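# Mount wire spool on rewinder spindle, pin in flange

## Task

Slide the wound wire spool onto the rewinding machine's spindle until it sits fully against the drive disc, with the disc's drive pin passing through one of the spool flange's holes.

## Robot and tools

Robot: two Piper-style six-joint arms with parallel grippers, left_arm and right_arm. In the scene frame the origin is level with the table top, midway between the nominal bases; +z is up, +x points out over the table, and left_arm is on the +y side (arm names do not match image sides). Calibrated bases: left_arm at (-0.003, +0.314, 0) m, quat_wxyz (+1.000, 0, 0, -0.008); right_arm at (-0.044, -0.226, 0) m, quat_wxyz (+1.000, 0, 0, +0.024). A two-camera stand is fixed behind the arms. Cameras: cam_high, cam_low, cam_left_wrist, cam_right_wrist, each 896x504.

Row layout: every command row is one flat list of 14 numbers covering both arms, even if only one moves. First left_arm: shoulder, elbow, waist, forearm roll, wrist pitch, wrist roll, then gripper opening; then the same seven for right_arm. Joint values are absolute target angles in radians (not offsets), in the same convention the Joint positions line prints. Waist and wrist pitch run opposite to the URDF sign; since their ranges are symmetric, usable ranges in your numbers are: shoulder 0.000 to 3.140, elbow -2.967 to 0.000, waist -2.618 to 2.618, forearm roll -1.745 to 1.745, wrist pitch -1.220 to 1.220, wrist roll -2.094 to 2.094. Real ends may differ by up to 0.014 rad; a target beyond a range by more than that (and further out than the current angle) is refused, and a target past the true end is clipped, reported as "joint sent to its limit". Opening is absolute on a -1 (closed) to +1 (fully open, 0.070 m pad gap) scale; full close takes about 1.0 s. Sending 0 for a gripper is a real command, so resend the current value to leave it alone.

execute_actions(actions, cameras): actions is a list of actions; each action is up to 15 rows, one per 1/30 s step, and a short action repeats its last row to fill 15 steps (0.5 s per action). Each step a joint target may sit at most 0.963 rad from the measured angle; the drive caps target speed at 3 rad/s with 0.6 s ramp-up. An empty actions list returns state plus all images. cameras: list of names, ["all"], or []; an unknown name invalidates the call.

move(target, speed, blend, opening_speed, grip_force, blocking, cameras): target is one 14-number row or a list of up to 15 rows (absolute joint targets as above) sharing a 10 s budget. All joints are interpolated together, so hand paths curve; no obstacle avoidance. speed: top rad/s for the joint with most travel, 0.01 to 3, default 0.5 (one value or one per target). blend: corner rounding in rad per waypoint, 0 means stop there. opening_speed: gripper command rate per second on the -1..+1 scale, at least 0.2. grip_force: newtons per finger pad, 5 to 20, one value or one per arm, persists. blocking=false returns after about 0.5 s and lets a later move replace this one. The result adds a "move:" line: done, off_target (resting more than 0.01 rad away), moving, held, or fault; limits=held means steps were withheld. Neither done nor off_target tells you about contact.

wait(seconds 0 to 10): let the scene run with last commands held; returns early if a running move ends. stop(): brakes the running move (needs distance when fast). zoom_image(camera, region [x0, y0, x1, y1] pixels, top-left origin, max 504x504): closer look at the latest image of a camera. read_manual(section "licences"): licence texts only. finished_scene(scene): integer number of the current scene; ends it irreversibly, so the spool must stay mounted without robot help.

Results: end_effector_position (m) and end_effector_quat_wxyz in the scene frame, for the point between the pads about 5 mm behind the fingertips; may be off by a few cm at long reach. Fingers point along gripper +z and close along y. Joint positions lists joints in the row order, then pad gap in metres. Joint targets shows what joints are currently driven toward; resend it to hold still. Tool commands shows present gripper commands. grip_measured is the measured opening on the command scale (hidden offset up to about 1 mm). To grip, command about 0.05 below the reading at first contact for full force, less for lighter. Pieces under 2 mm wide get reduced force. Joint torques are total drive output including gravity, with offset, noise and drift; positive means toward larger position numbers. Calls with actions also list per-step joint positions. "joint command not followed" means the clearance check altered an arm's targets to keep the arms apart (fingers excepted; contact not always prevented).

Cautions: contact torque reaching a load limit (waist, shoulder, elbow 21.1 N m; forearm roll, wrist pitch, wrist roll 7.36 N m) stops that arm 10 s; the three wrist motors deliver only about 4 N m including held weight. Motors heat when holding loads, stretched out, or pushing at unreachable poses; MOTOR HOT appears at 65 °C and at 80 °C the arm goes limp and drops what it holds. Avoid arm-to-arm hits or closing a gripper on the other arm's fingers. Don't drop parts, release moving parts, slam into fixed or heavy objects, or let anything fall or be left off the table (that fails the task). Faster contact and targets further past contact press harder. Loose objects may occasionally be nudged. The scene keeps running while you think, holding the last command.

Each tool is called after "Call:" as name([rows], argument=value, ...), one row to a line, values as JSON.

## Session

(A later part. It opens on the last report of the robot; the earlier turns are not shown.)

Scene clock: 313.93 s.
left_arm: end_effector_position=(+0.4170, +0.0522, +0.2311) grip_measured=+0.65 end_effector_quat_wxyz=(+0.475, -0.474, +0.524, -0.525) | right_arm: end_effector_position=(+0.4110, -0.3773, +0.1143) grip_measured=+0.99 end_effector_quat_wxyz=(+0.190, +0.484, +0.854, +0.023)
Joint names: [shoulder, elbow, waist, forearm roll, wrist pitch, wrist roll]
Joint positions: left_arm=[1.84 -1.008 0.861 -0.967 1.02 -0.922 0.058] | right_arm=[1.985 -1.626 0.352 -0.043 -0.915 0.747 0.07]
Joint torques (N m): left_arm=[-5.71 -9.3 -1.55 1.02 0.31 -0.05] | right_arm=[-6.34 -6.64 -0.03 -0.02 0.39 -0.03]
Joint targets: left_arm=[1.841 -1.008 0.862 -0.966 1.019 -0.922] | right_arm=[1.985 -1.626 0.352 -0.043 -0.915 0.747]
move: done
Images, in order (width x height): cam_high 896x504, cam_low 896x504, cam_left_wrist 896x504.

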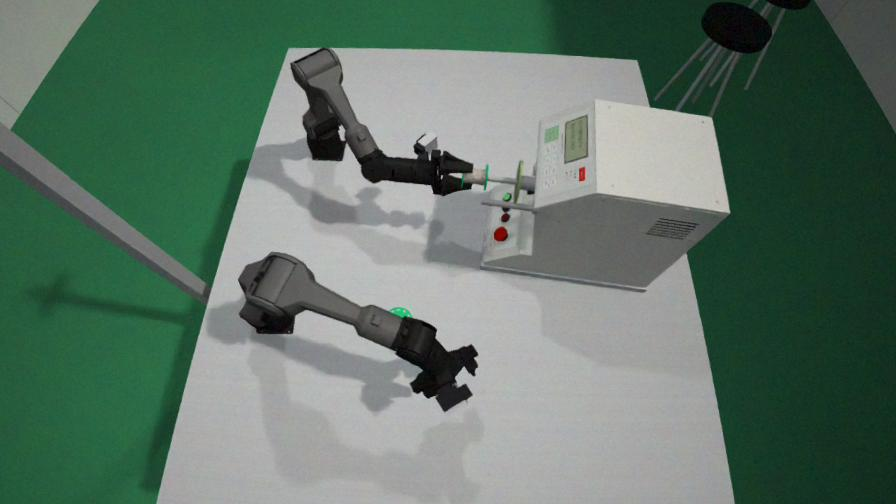

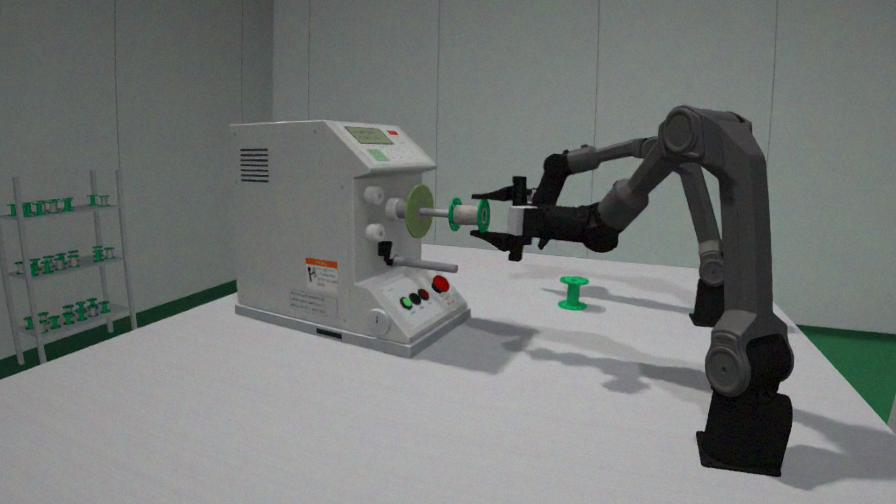

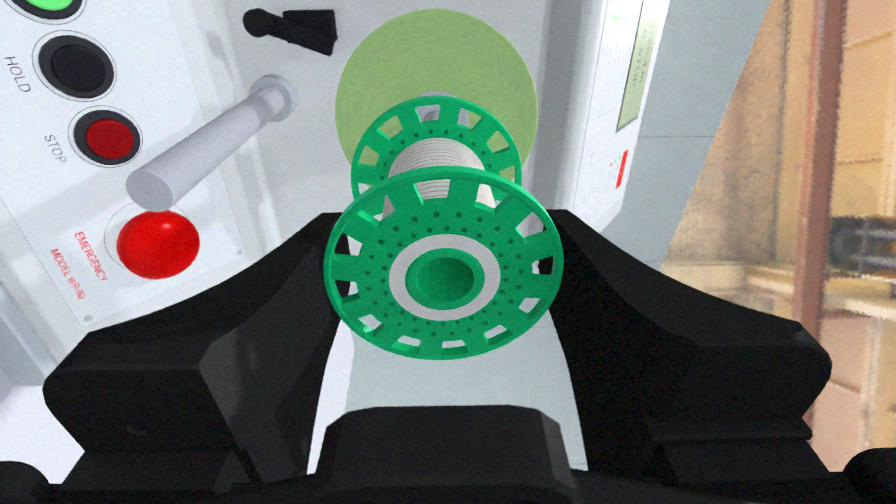

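Call:
move([
  [1.8389,-1.0131,0.8642,-0.9662,1.0195,-0.9218,0.35,1.985,-1.626,0.352,-0.043,-0.915,0.747,1.0],
  [1.8619,-1.0498,0.8407,-0.9512,0.9973,-0.9208,0.35,1.985,-1.626,0.352,-0.043,-0.915,0.747,1.0],
], speed=[0.03,0.05], cameras=["cam_left_wrist","cam_low","cam_high"])

Call:
zoom_image(camera="cam_low", region=[410, 170, 510, 270])

Call:
zoom_image(camera="cam_high", region=[440, 140, 540, 220])

Scene clock: 325.73 s.
left_arm: end_effector_position=(+0.4266, +0.0468, +0.2335) grip_measured=+0.60 end_effector_quat_wxyz=(+0.472, -0.472, +0.524, -0.529) | right_arm: end_effector_position=(+0.4110, -0.3773, +0.1143) grip_measured=+0.99 end_effector_quat_wxyz=(+0.190, +0.484, +0.854, +0.023)
Joint names: [shoulder, elbow, waist, forearm roll, wrist pitch, wrist roll]
Joint positions: left_arm=[1.863 -1.051 0.844 -0.949 0.996 -0.922 0.056] | right_arm=[1.985 -1.626 0.352 -0.043 -0.915 0.747 0.07]
Joint torques (N m): left_arm=[-11.57 -13.37 -3.11 1.63 1.61 0.67] | right_arm=[-6.34 -6.65 -0.03 -0.02 0.39 -0.03]
Joint targets: left_arm=[1.862 -1.050 0.841 -0.951 0.997 -0.921] | right_arm=[1.985 -1.626 0.352 -0.043 -0.915 0.747]
move: done
Images, in order (width x height): cam_high 896x504, cam_low 896x504, cam_left_wrist 896x504.

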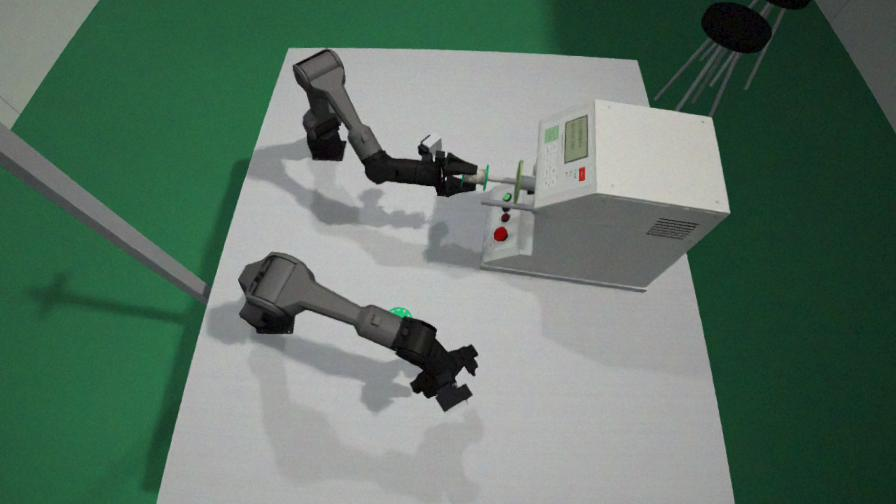

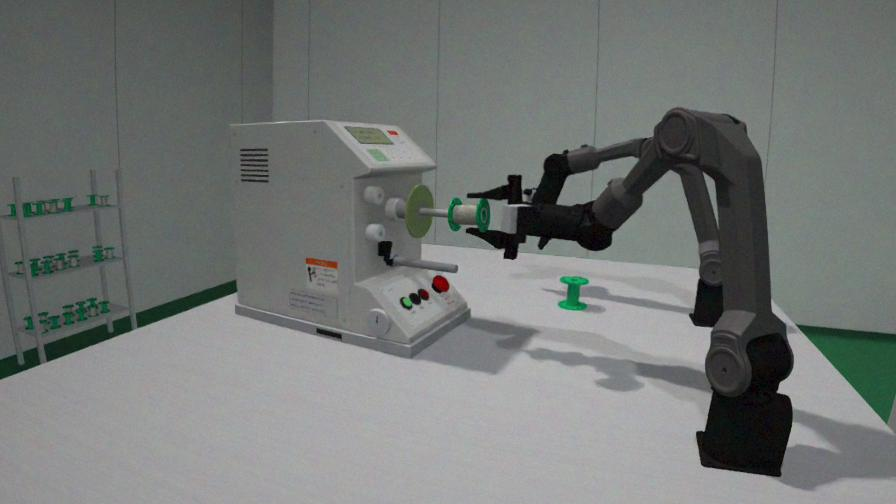

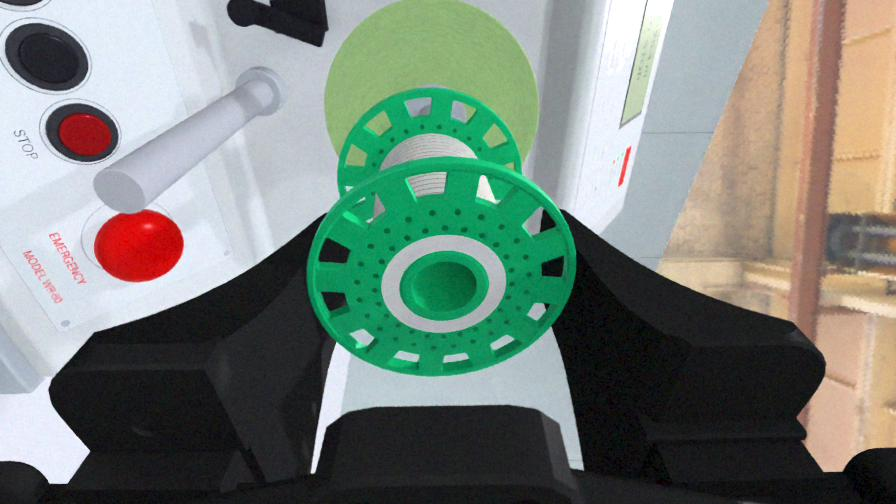

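Scaled by 5.040 from the camera's 896x504 image, which has a finer 1280x720 frame.

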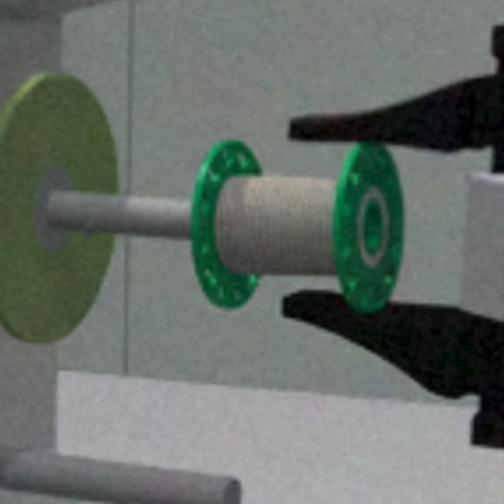

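Scaled by 5.040 from the camera's 896x504 image, which has a finer 1280x720 frame.

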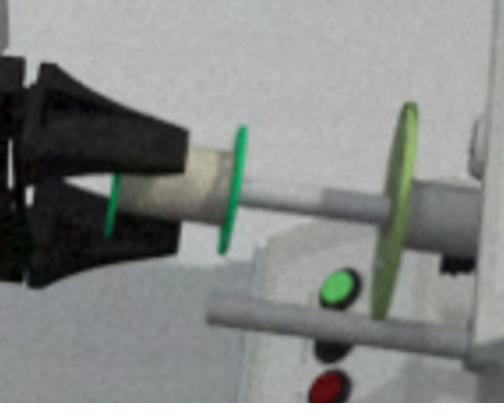

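Call:
move(target=[1.8660,-1.0530,0.8420,-0.9512,0.9973,-0.9208,1.0,1.985,-1.626,0.352,-0.043,-0.915,0.747,1.0], speed=0.05, opening_speed=0.4, cameras=["cam_left_wrist","cam_low"])

Call:
zoom_image(camera="cam_low", region=[410, 170, 510, 270])

Call:
zoom_image(camera="cam_left_wrist", region=[280, 60, 600, 400])

Scene clock: 336.00 s.
left_arm: end_effector_position=(+0.4279, +0.0481, +0.2339) grip_measured=+0.99 end_effector_quat_wxyz=(+0.473, -0.474, +0.522, -0.528) | right_arm: end_effector_position=(+0.4110, -0.3773, +0.1143) grip_measured=+0.99 end_effector_quat_wxyz=(+0.190, +0.484, +0.854, +0.023)
Joint names: [shoulder, elbow, waist, forearm roll, wrist pitch, wrist roll]
Joint positions: left_arm=[1.865 -1.054 0.841 -0.951 0.998 -0.921 0.07] | right_arm=[1.985 -1.626 0.352 -0.043 -0.915 0.747 0.07]
Joint torques (N m): left_arm=[-6.97 -4.85 1.26 0.5 0.5 -0.05] | right_arm=[-6.32 -6.63 -0.04 -0.03 0.39 -0.04]
Motor temperatures (°C): left_arm=[35 32 35 36 39 29] | right_arm=[43 33 29 33 37 28]
Joint targets: left_arm=[1.866 -1.053 0.842 -0.951 0.997 -0.921] | right_arm=[1.985 -1.626 0.352 -0.043 -0.915 0.747]
move: done
Images, in order (width x height): cam_low 896x504, cam_left_wrist 896x504.

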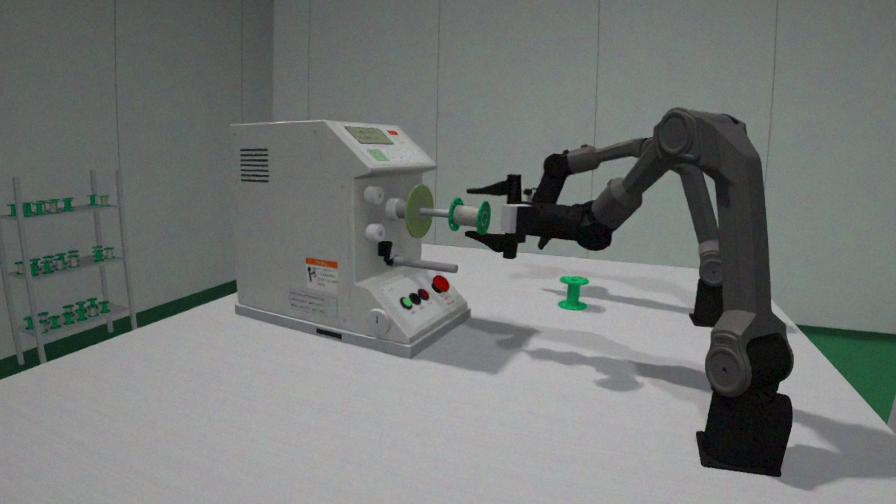

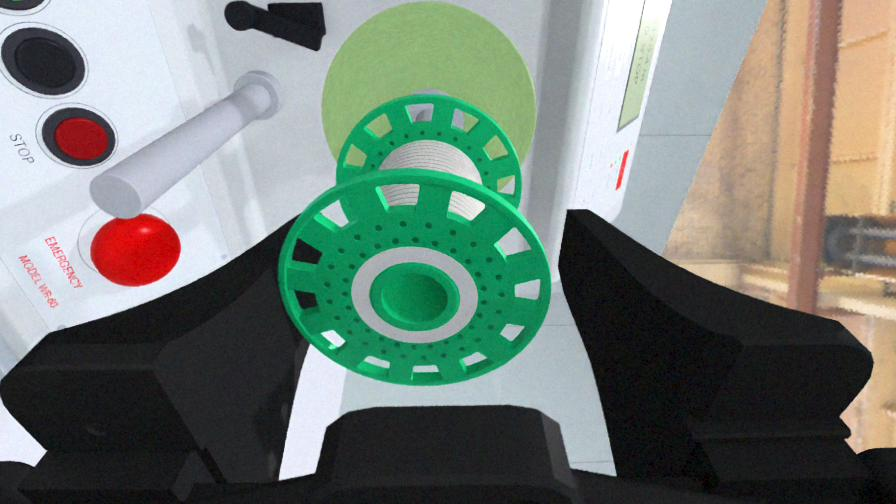

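Scaled by 5.040 from the camera's 896x504 image, which has a finer 1280x720 frame.

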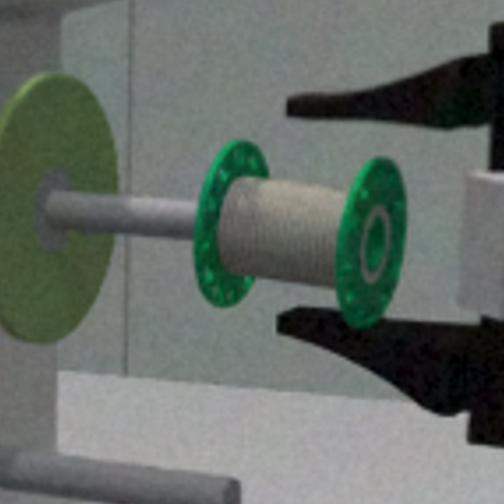

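Scaled by 1.482 from the camera's 896x504 image, which has a finer 1280x720 frame.

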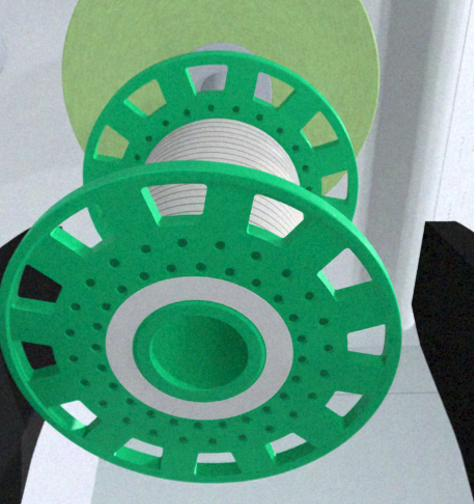

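Call:
zoom_image(camera="cam_left_wrist", region=[340, 240, 490, 350])

Scaled by 3.360 from the camera's 896x504 image, which has a finer 1280x720 frame.

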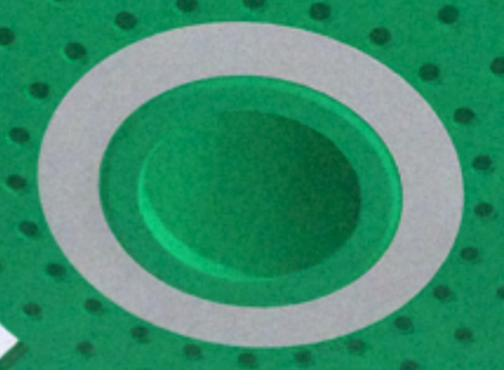

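Call:
move(target=[1.8738,-1.0488,0.8420,-0.9512,1.0040,-0.9208,1.0,1.985,-1.626,0.352,-0.043,-0.915,0.747,1.0], speed=0.02, cameras=["cam_left_wrist","cam_low"])

Call:
zoom_image(camera="cam_low", region=[410, 170, 510, 270])

Scene clock: 339.70 s.
left_arm: end_effector_position=(+0.4279, +0.0484, +0.2292) grip_measured=+0.99 end_effector_quat_wxyz=(+0.475, -0.473, +0.525, -0.524) | right_arm: end_effector_position=(+0.4110, -0.3773, +0.1143) grip_measured=+0.99 end_effector_quat_wxyz=(+0.190, +0.484, +0.854, +0.023)
Joint names: [shoulder, elbow, waist, forearm roll, wrist pitch, wrist roll]
Joint positions: left_arm=[1.873 -1.049 0.842 -0.951 1.004 -0.921 0.07] | right_arm=[1.985 -1.626 0.352 -0.043 -0.915 0.747 0.07]
Joint torques (N m): left_arm=[-7.03 -4.77 0.14 0.55 0.6 -0.01] | right_arm=[-6.33 -6.63 -0.03 -0.03 0.39 -0.04]
Joint targets: left_arm=[1.874 -1.049 0.842 -0.951 1.004 -0.921] | right_arm=[1.985 -1.626 0.352 -0.043 -0.915 0.747]
move: done
Images, in order (width x height): cam_low 896x504, cam_left_wrist 896x504.

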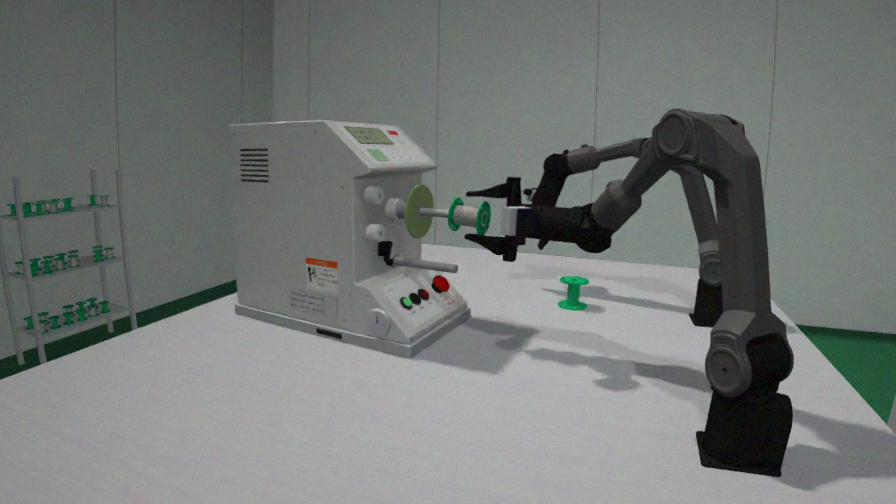

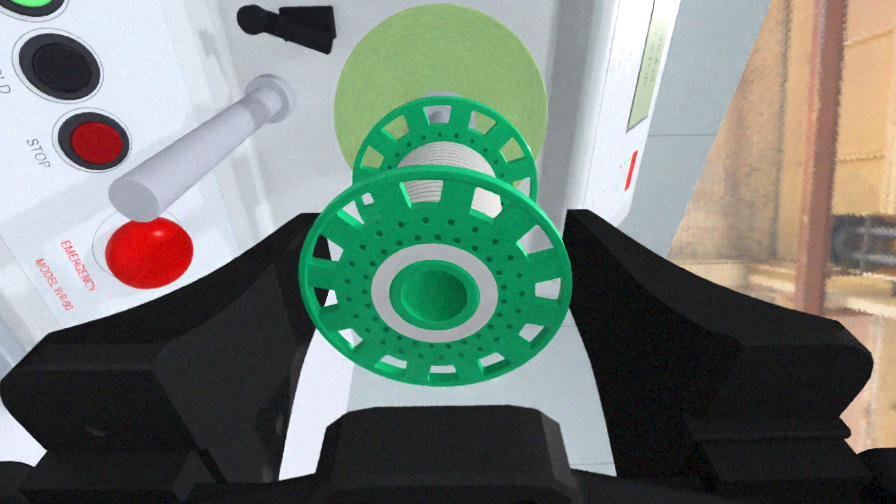

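Scaled by 5.040 from the camera's 896x504 image, which has a finer 1280x720 frame.

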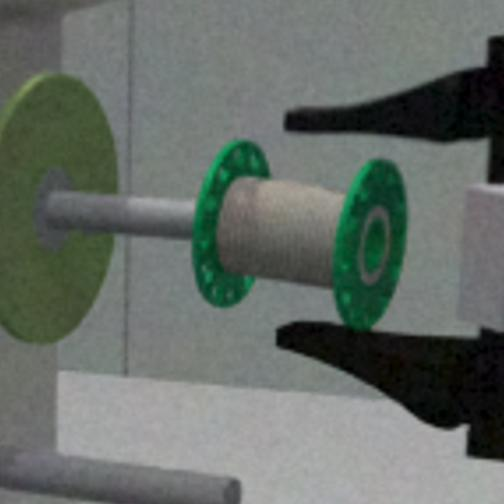

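Call:
move([
  [1.8295,-0.9818,0.8857,-0.980,1.0415,-0.9215,1.0,1.985,-1.626,0.352,-0.043,-0.915,0.747,1.0],
  [1.7886,-0.9192,0.9373,-1.016,1.0818,-0.9223,1.0,1.985,-1.626,0.352,-0.043,-0.915,0.747,1.0],
], speed=[0.1,0.15], blend=[0.02,0], cameras=["cam_left_wrist","cam_low","cam_high"])

Call:
zoom_image(camera="cam_low", region=[410, 170, 510, 270])

Call:
zoom_image(camera="cam_high", region=[440, 140, 540, 220])

Call:
zoom_image(camera="cam_left_wrist", region=[300, 40, 600, 340])

Scene clock: 347.97 s.
left_arm: end_effector_position=(+0.3864, +0.0526, +0.2288) grip_measured=+0.99 end_effector_quat_wxyz=(+0.473, -0.473, +0.526, -0.525) | right_arm: end_effector_position=(+0.4110, -0.3773, +0.1143) grip_measured=+0.99 end_effector_quat_wxyz=(+0.190, +0.484, +0.854, +0.023)
Joint names: [shoulder, elbow, waist, forearm roll, wrist pitch, wrist roll]
Joint positions: left_arm=[1.788 -0.918 0.938 -1.017 1.082 -0.922 0.07] | right_arm=[1.985 -1.626 0.352 -0.043 -0.915 0.747 0.07]
Joint torques (N m): left_arm=[-6.94 -6.01 0.06 0.61 0.47 -0.04] | right_arm=[-6.35 -6.67 -0.03 -0.03 0.4 -0.03]
Joint targets: left_arm=[1.789 -0.919 0.937 -1.016 1.082 -0.922] | right_arm=[1.985 -1.626 0.352 -0.043 -0.915 0.747]
move: done
Images, in order (width x height): cam_high 896x504, cam_low 896x504, cam_left_wrist 896x504.

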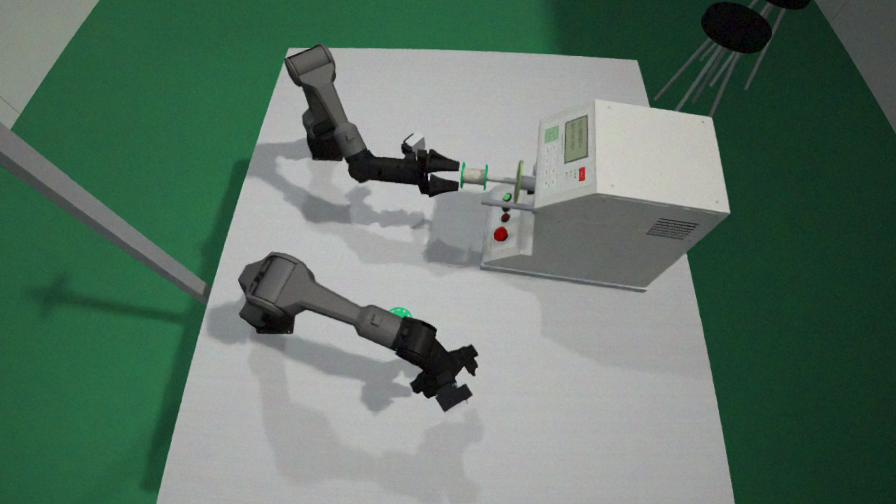

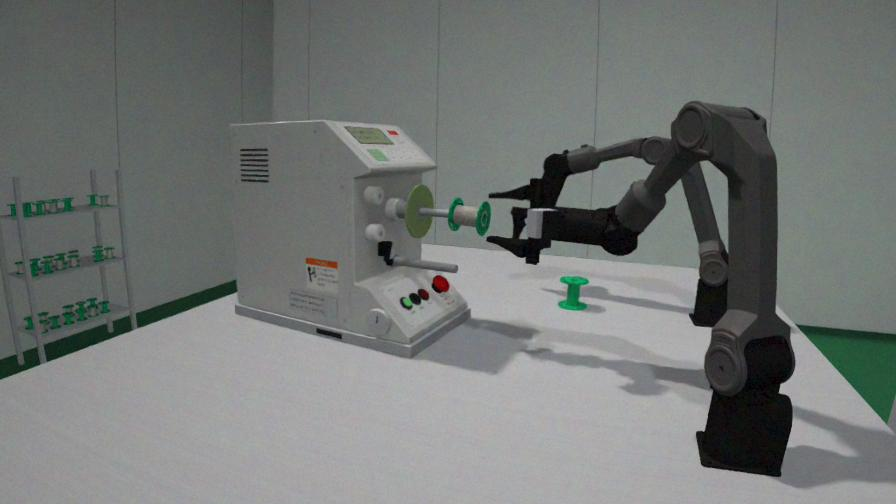

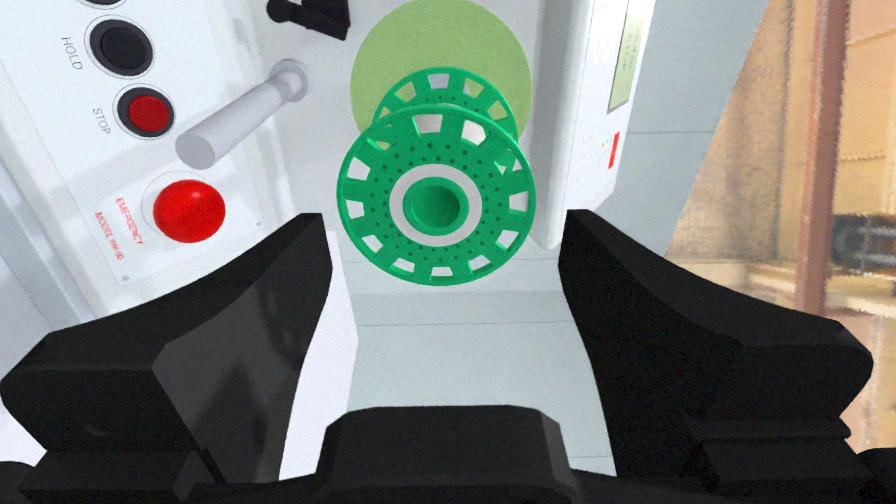

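Scaled by 5.040 from the camera's 896x504 image, which has a finer 1280x720 frame.

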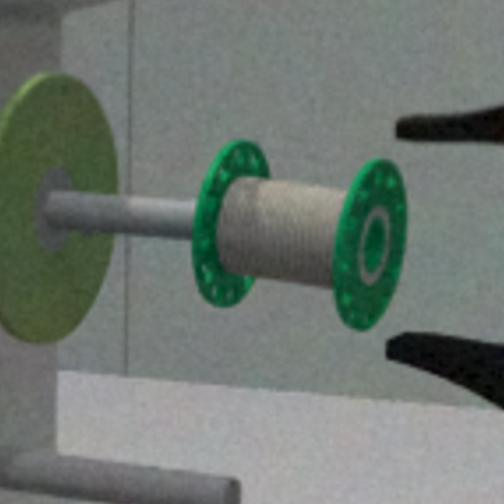

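Scaled by 5.040 from the camera's 896x504 image, which has a finer 1280x720 frame.

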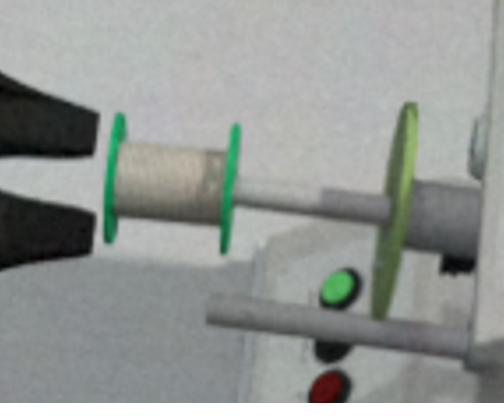

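Scaled by 1.680 from the camera's 896x504 image, which has a finer 1280x720 frame.

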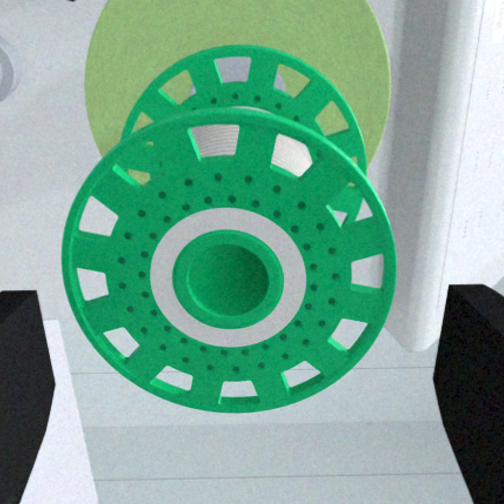

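Call:
move(target=[1.7828,-0.9232,0.9373,-1.0195,1.0775,-0.9145,0.086,1.985,-1.626,0.352,-0.043,-0.915,0.747,1.0], speed=0.1, cameras=["cam_high","cam_low","cam_left_wrist"])

Scene clock: 361.43 s.
left_arm: end_effector_position=(+0.3867, +0.0525, +0.2311) grip_measured=+0.09 end_effector_quat_wxyz=(+0.473, -0.473, +0.526, -0.525) | right_arm: end_effector_position=(+0.4110, -0.3773, +0.1143) grip_measured=+0.99 end_effector_quat_wxyz=(+0.190, +0.484, +0.854, +0.023)
Joint names: [shoulder, elbow, waist, forearm roll, wrist pitch, wrist roll]
Joint positions: left_arm=[1.784 -0.923 0.937 -1.019 1.078 -0.915 0.038] | right_arm=[1.985 -1.626 0.352 -0.043 -0.915 0.747 0.07]
Joint torques (N m): left_arm=[-7.73 -6.63 -0.2 0.47 0.47 0.33] | right_arm=[-6.32 -6.67 -0.01 -0.04 0.4 -0.04]
Joint targets: left_arm=[1.783 -0.923 0.937 -1.019 1.078 -0.914] | right_arm=[1.985 -1.626 0.352 -0.043 -0.915 0.747]
move: done
Images, in order (width x height): cam_high 896x504, cam_low 896x504, cam_left_wrist 896x504.

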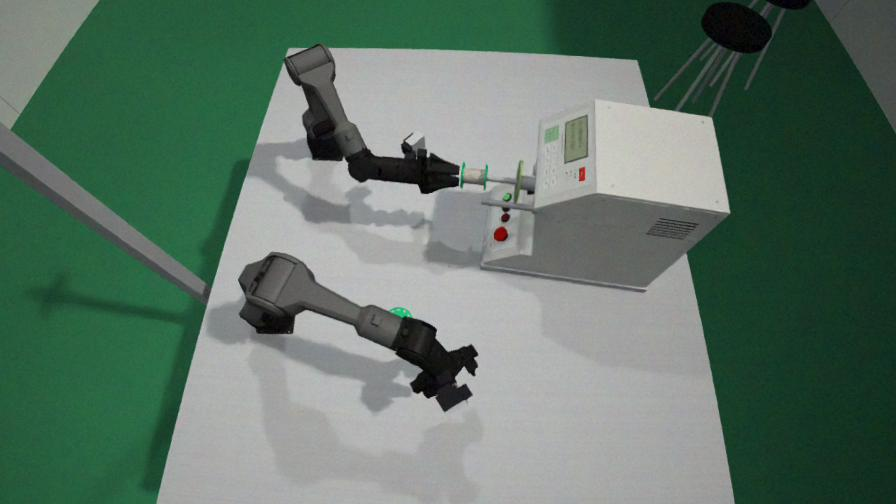

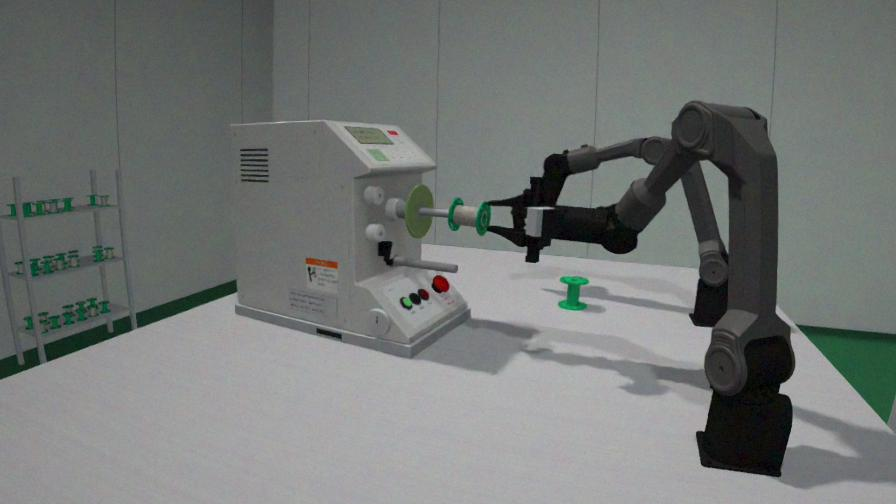

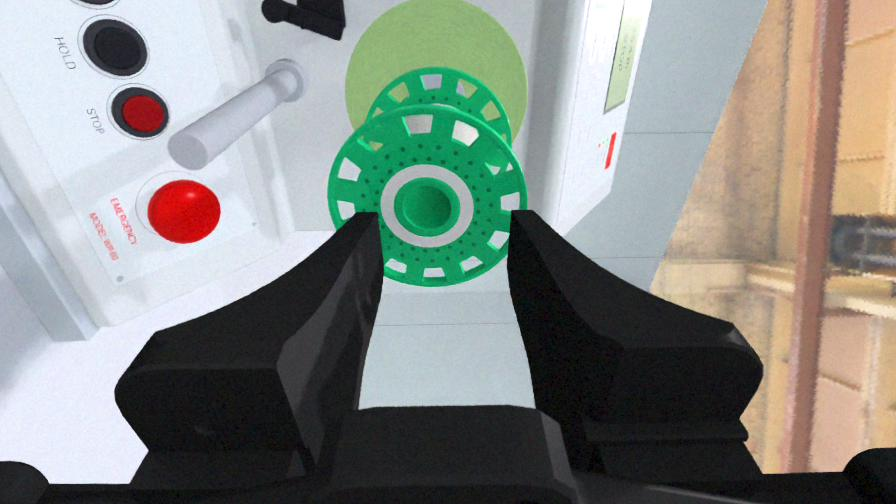

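Call:
move([
  [1.7980,-0.9463,0.9170,-1.0042,1.0616,-0.9167,0.086,1.985,-1.626,0.352,-0.043,-0.915,0.747,1.0],
  [1.8127,-0.9689,0.8998,-0.9922,1.0468,-0.9169,0.086,1.985,-1.626,0.352,-0.043,-0.915,0.747,1.0],
], speed=0.05, blend=0.02, cameras=["cam_high","cam_low","cam_left_wrist"])

Call:
zoom_image(camera="cam_low", region=[400, 170, 540, 270])

Scene clock: 365.43 s.
left_arm: end_effector_position=(+0.4020, +0.0507, +0.2319) grip_measured=+0.09 end_effector_quat_wxyz=(+0.473, -0.473, +0.525, -0.526) | right_arm: end_effector_position=(+0.4110, -0.3773, +0.1143) grip_measured=+0.99 end_effector_quat_wxyz=(+0.190, +0.484, +0.854, +0.023)
Joint names: [shoulder, elbow, waist, forearm roll, wrist pitch, wrist roll]
Joint positions: left_arm=[1.813 -0.969 0.9 -0.992 1.047 -0.916 0.038] | right_arm=[1.985 -1.626 0.352 -0.043 -0.915 0.747 0.07]
Joint torques (N m): left_arm=[-6.31 -6.38 -0.14 0.48 0.53 -0.05] | right_arm=[-6.33 -6.63 0 -0.04 0.4 -0.04]
Joint targets: left_arm=[1.813 -0.969 0.900 -0.992 1.047 -0.917] | right_arm=[1.985 -1.626 0.352 -0.043 -0.915 0.747]
move: done; blend cut to 0.0113 rad at target 1
Images, in order (width x height): cam_high 896x504, cam_low 896x504, cam_left_wrist 896x504.

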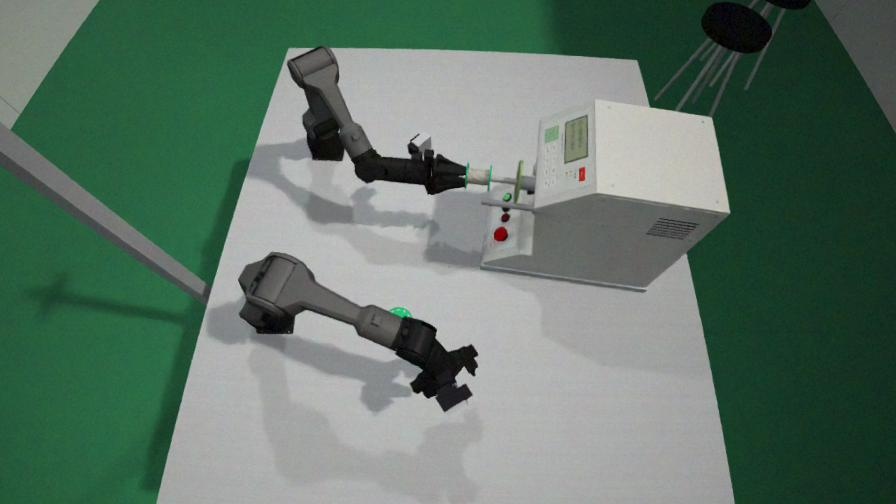

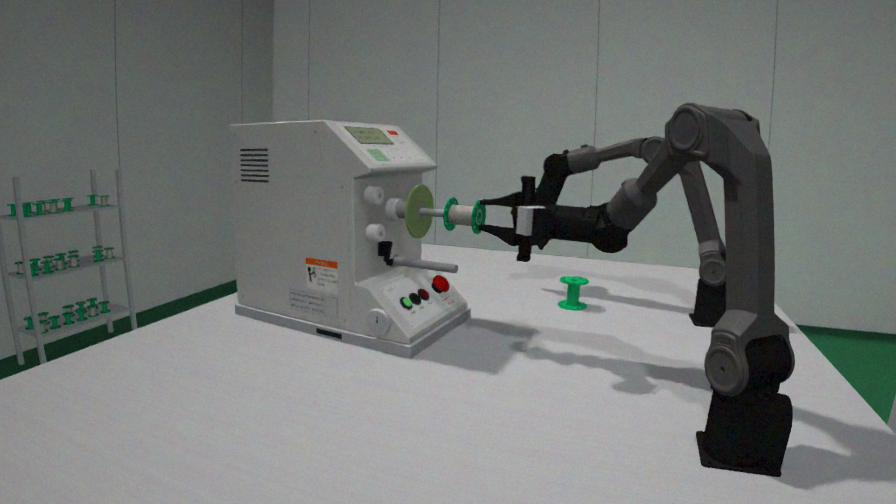

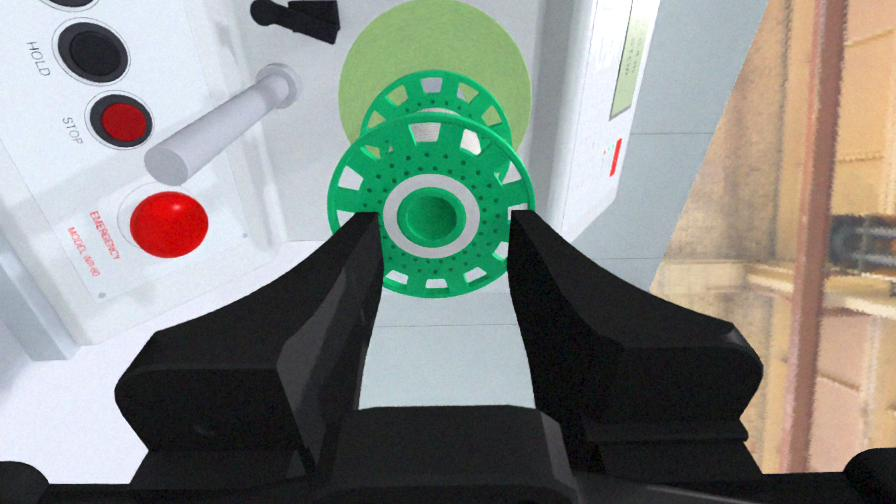

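Scaled by 3.600 from the camera's 896x504 image, which has a finer 1280x720 frame.

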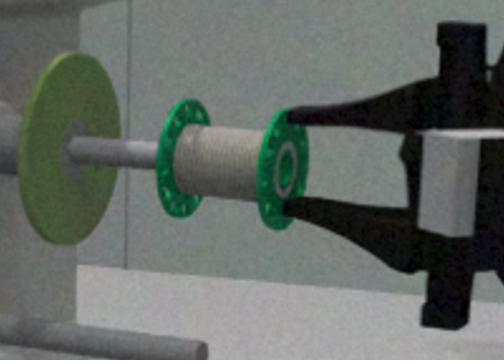

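Call:
move([
  [1.8420,-1.0141,0.8653,-0.9682,1.0171,-0.9174,0.086,1.985,-1.626,0.352,-0.043,-0.915,0.747,1.0],
  [1.8650,-1.0507,0.8418,-0.9532,0.9949,-0.9164,0.086,1.985,-1.626,0.352,-0.043,-0.915,0.747,1.0],
], speed=0.05, blend=0.02, cameras=["cam_high","cam_low","cam_left_wrist"])

Call:
zoom_image(camera="cam_low", region=[400, 170, 540, 270])

Scene clock: 368.67 s.
left_arm: end_effector_position=(+0.4275, +0.0481, +0.2323) grip_measured=+0.09 end_effector_quat_wxyz=(+0.473, -0.473, +0.525, -0.526) | right_arm: end_effector_position=(+0.4110, -0.3773, +0.1143) grip_measured=+0.99 end_effector_quat_wxyz=(+0.190, +0.484, +0.854, +0.023)
Joint names: [shoulder, elbow, waist, forearm roll, wrist pitch, wrist roll]
Joint positions: left_arm=[1.864 -1.051 0.842 -0.953 0.995 -0.917 0.038] | right_arm=[1.985 -1.626 0.352 -0.043 -0.915 0.747 0.07]
Joint torques (N m): left_arm=[-6.94 -6.6 -0.03 0.53 0.53 0.35] | right_arm=[-6.31 -6.65 0 -0.04 0.39 -0.04]
Joint targets: left_arm=[1.865 -1.051 0.842 -0.953 0.995 -0.916] | right_arm=[1.985 -1.626 0.352 -0.043 -0.915 0.747]
move: done; blend cut to 0.0183 rad at target 1
Images, in order (width x height): cam_high 896x504, cam_low 896x504, cam_left_wrist 896x504.

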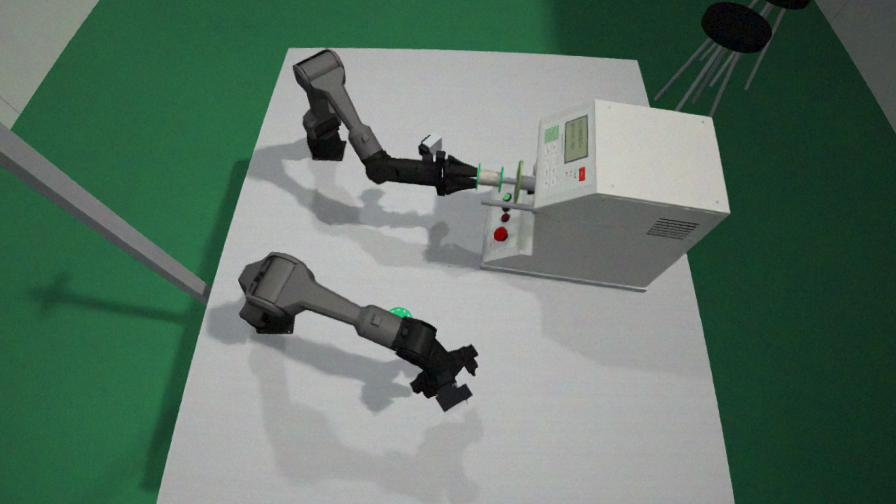

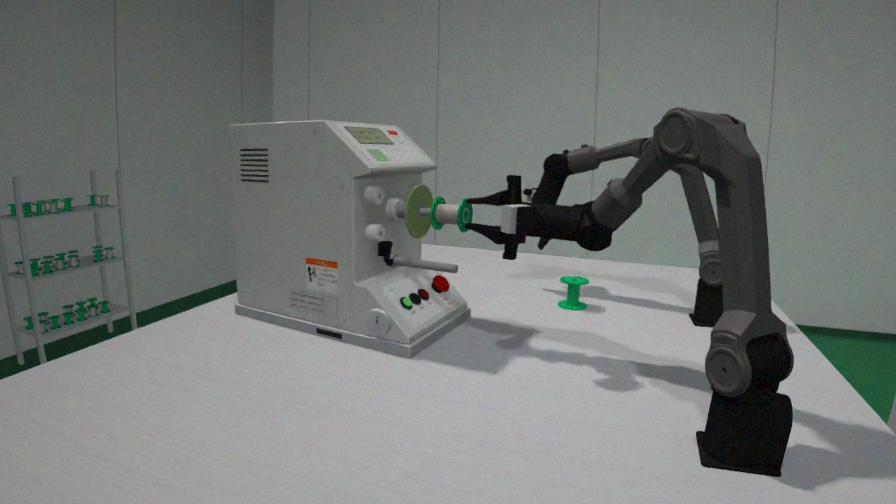

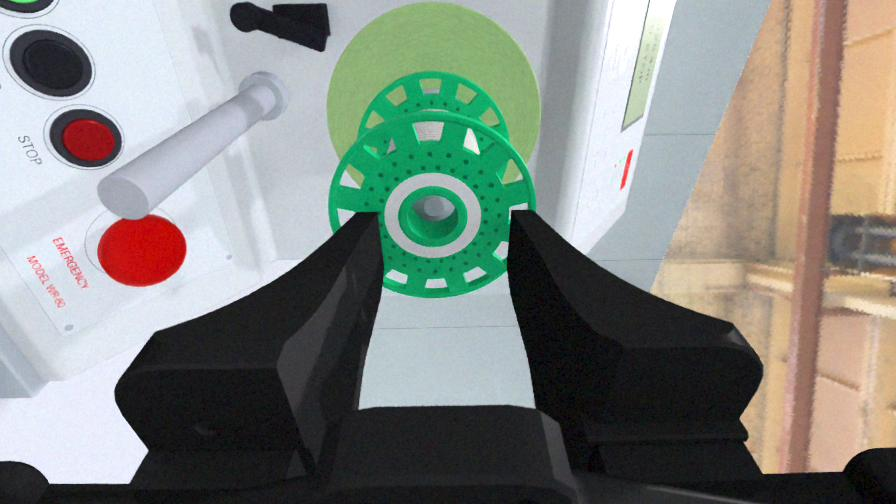

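Scaled by 3.600 from the camera's 896x504 image, which has a finer 1280x720 frame.

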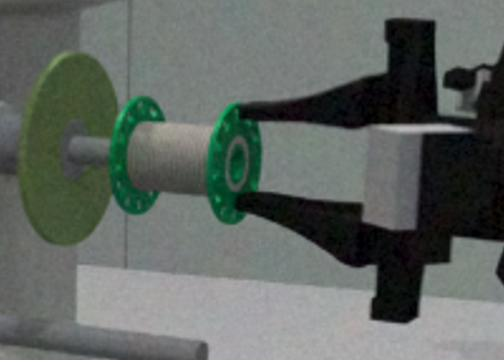

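Call:
zoom_image(camera="cam_left_wrist", region=[310, 50, 560, 310])

Call:
zoom_image(camera="cam_high", region=[450, 140, 550, 220])

Scaled by 1.938 from the camera's 896x504 image, which has a finer 1280x720 frame.

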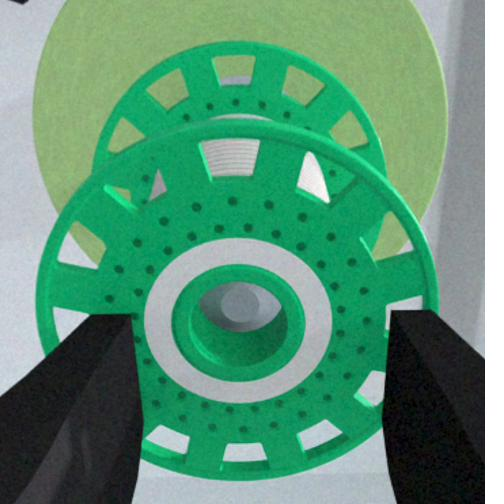

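Scaled by 5.040 from the camera's 896x504 image, which has a finer 1280x720 frame.

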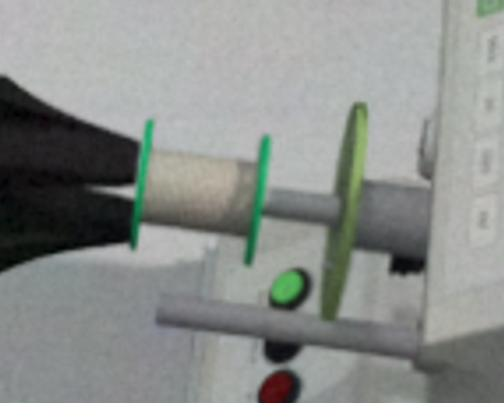

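Call:
zoom_image(camera="cam_high", region=[500, 155, 535, 210])

Call:
zoom_image(camera="cam_low", region=[400, 175, 480, 245])

Scaled by 9.164 from the camera's 896x504 image, which has a finer 1280x720 frame.

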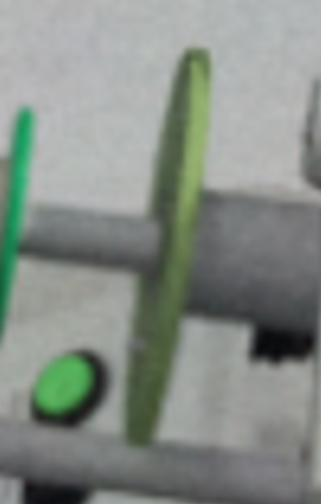

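Scaled by 6.300 from the camera's 896x504 image, which has a finer 1280x720 frame.

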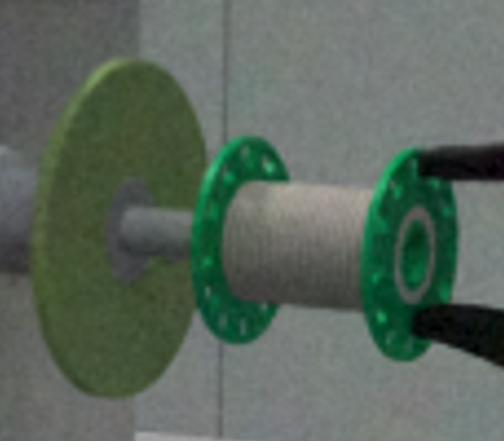

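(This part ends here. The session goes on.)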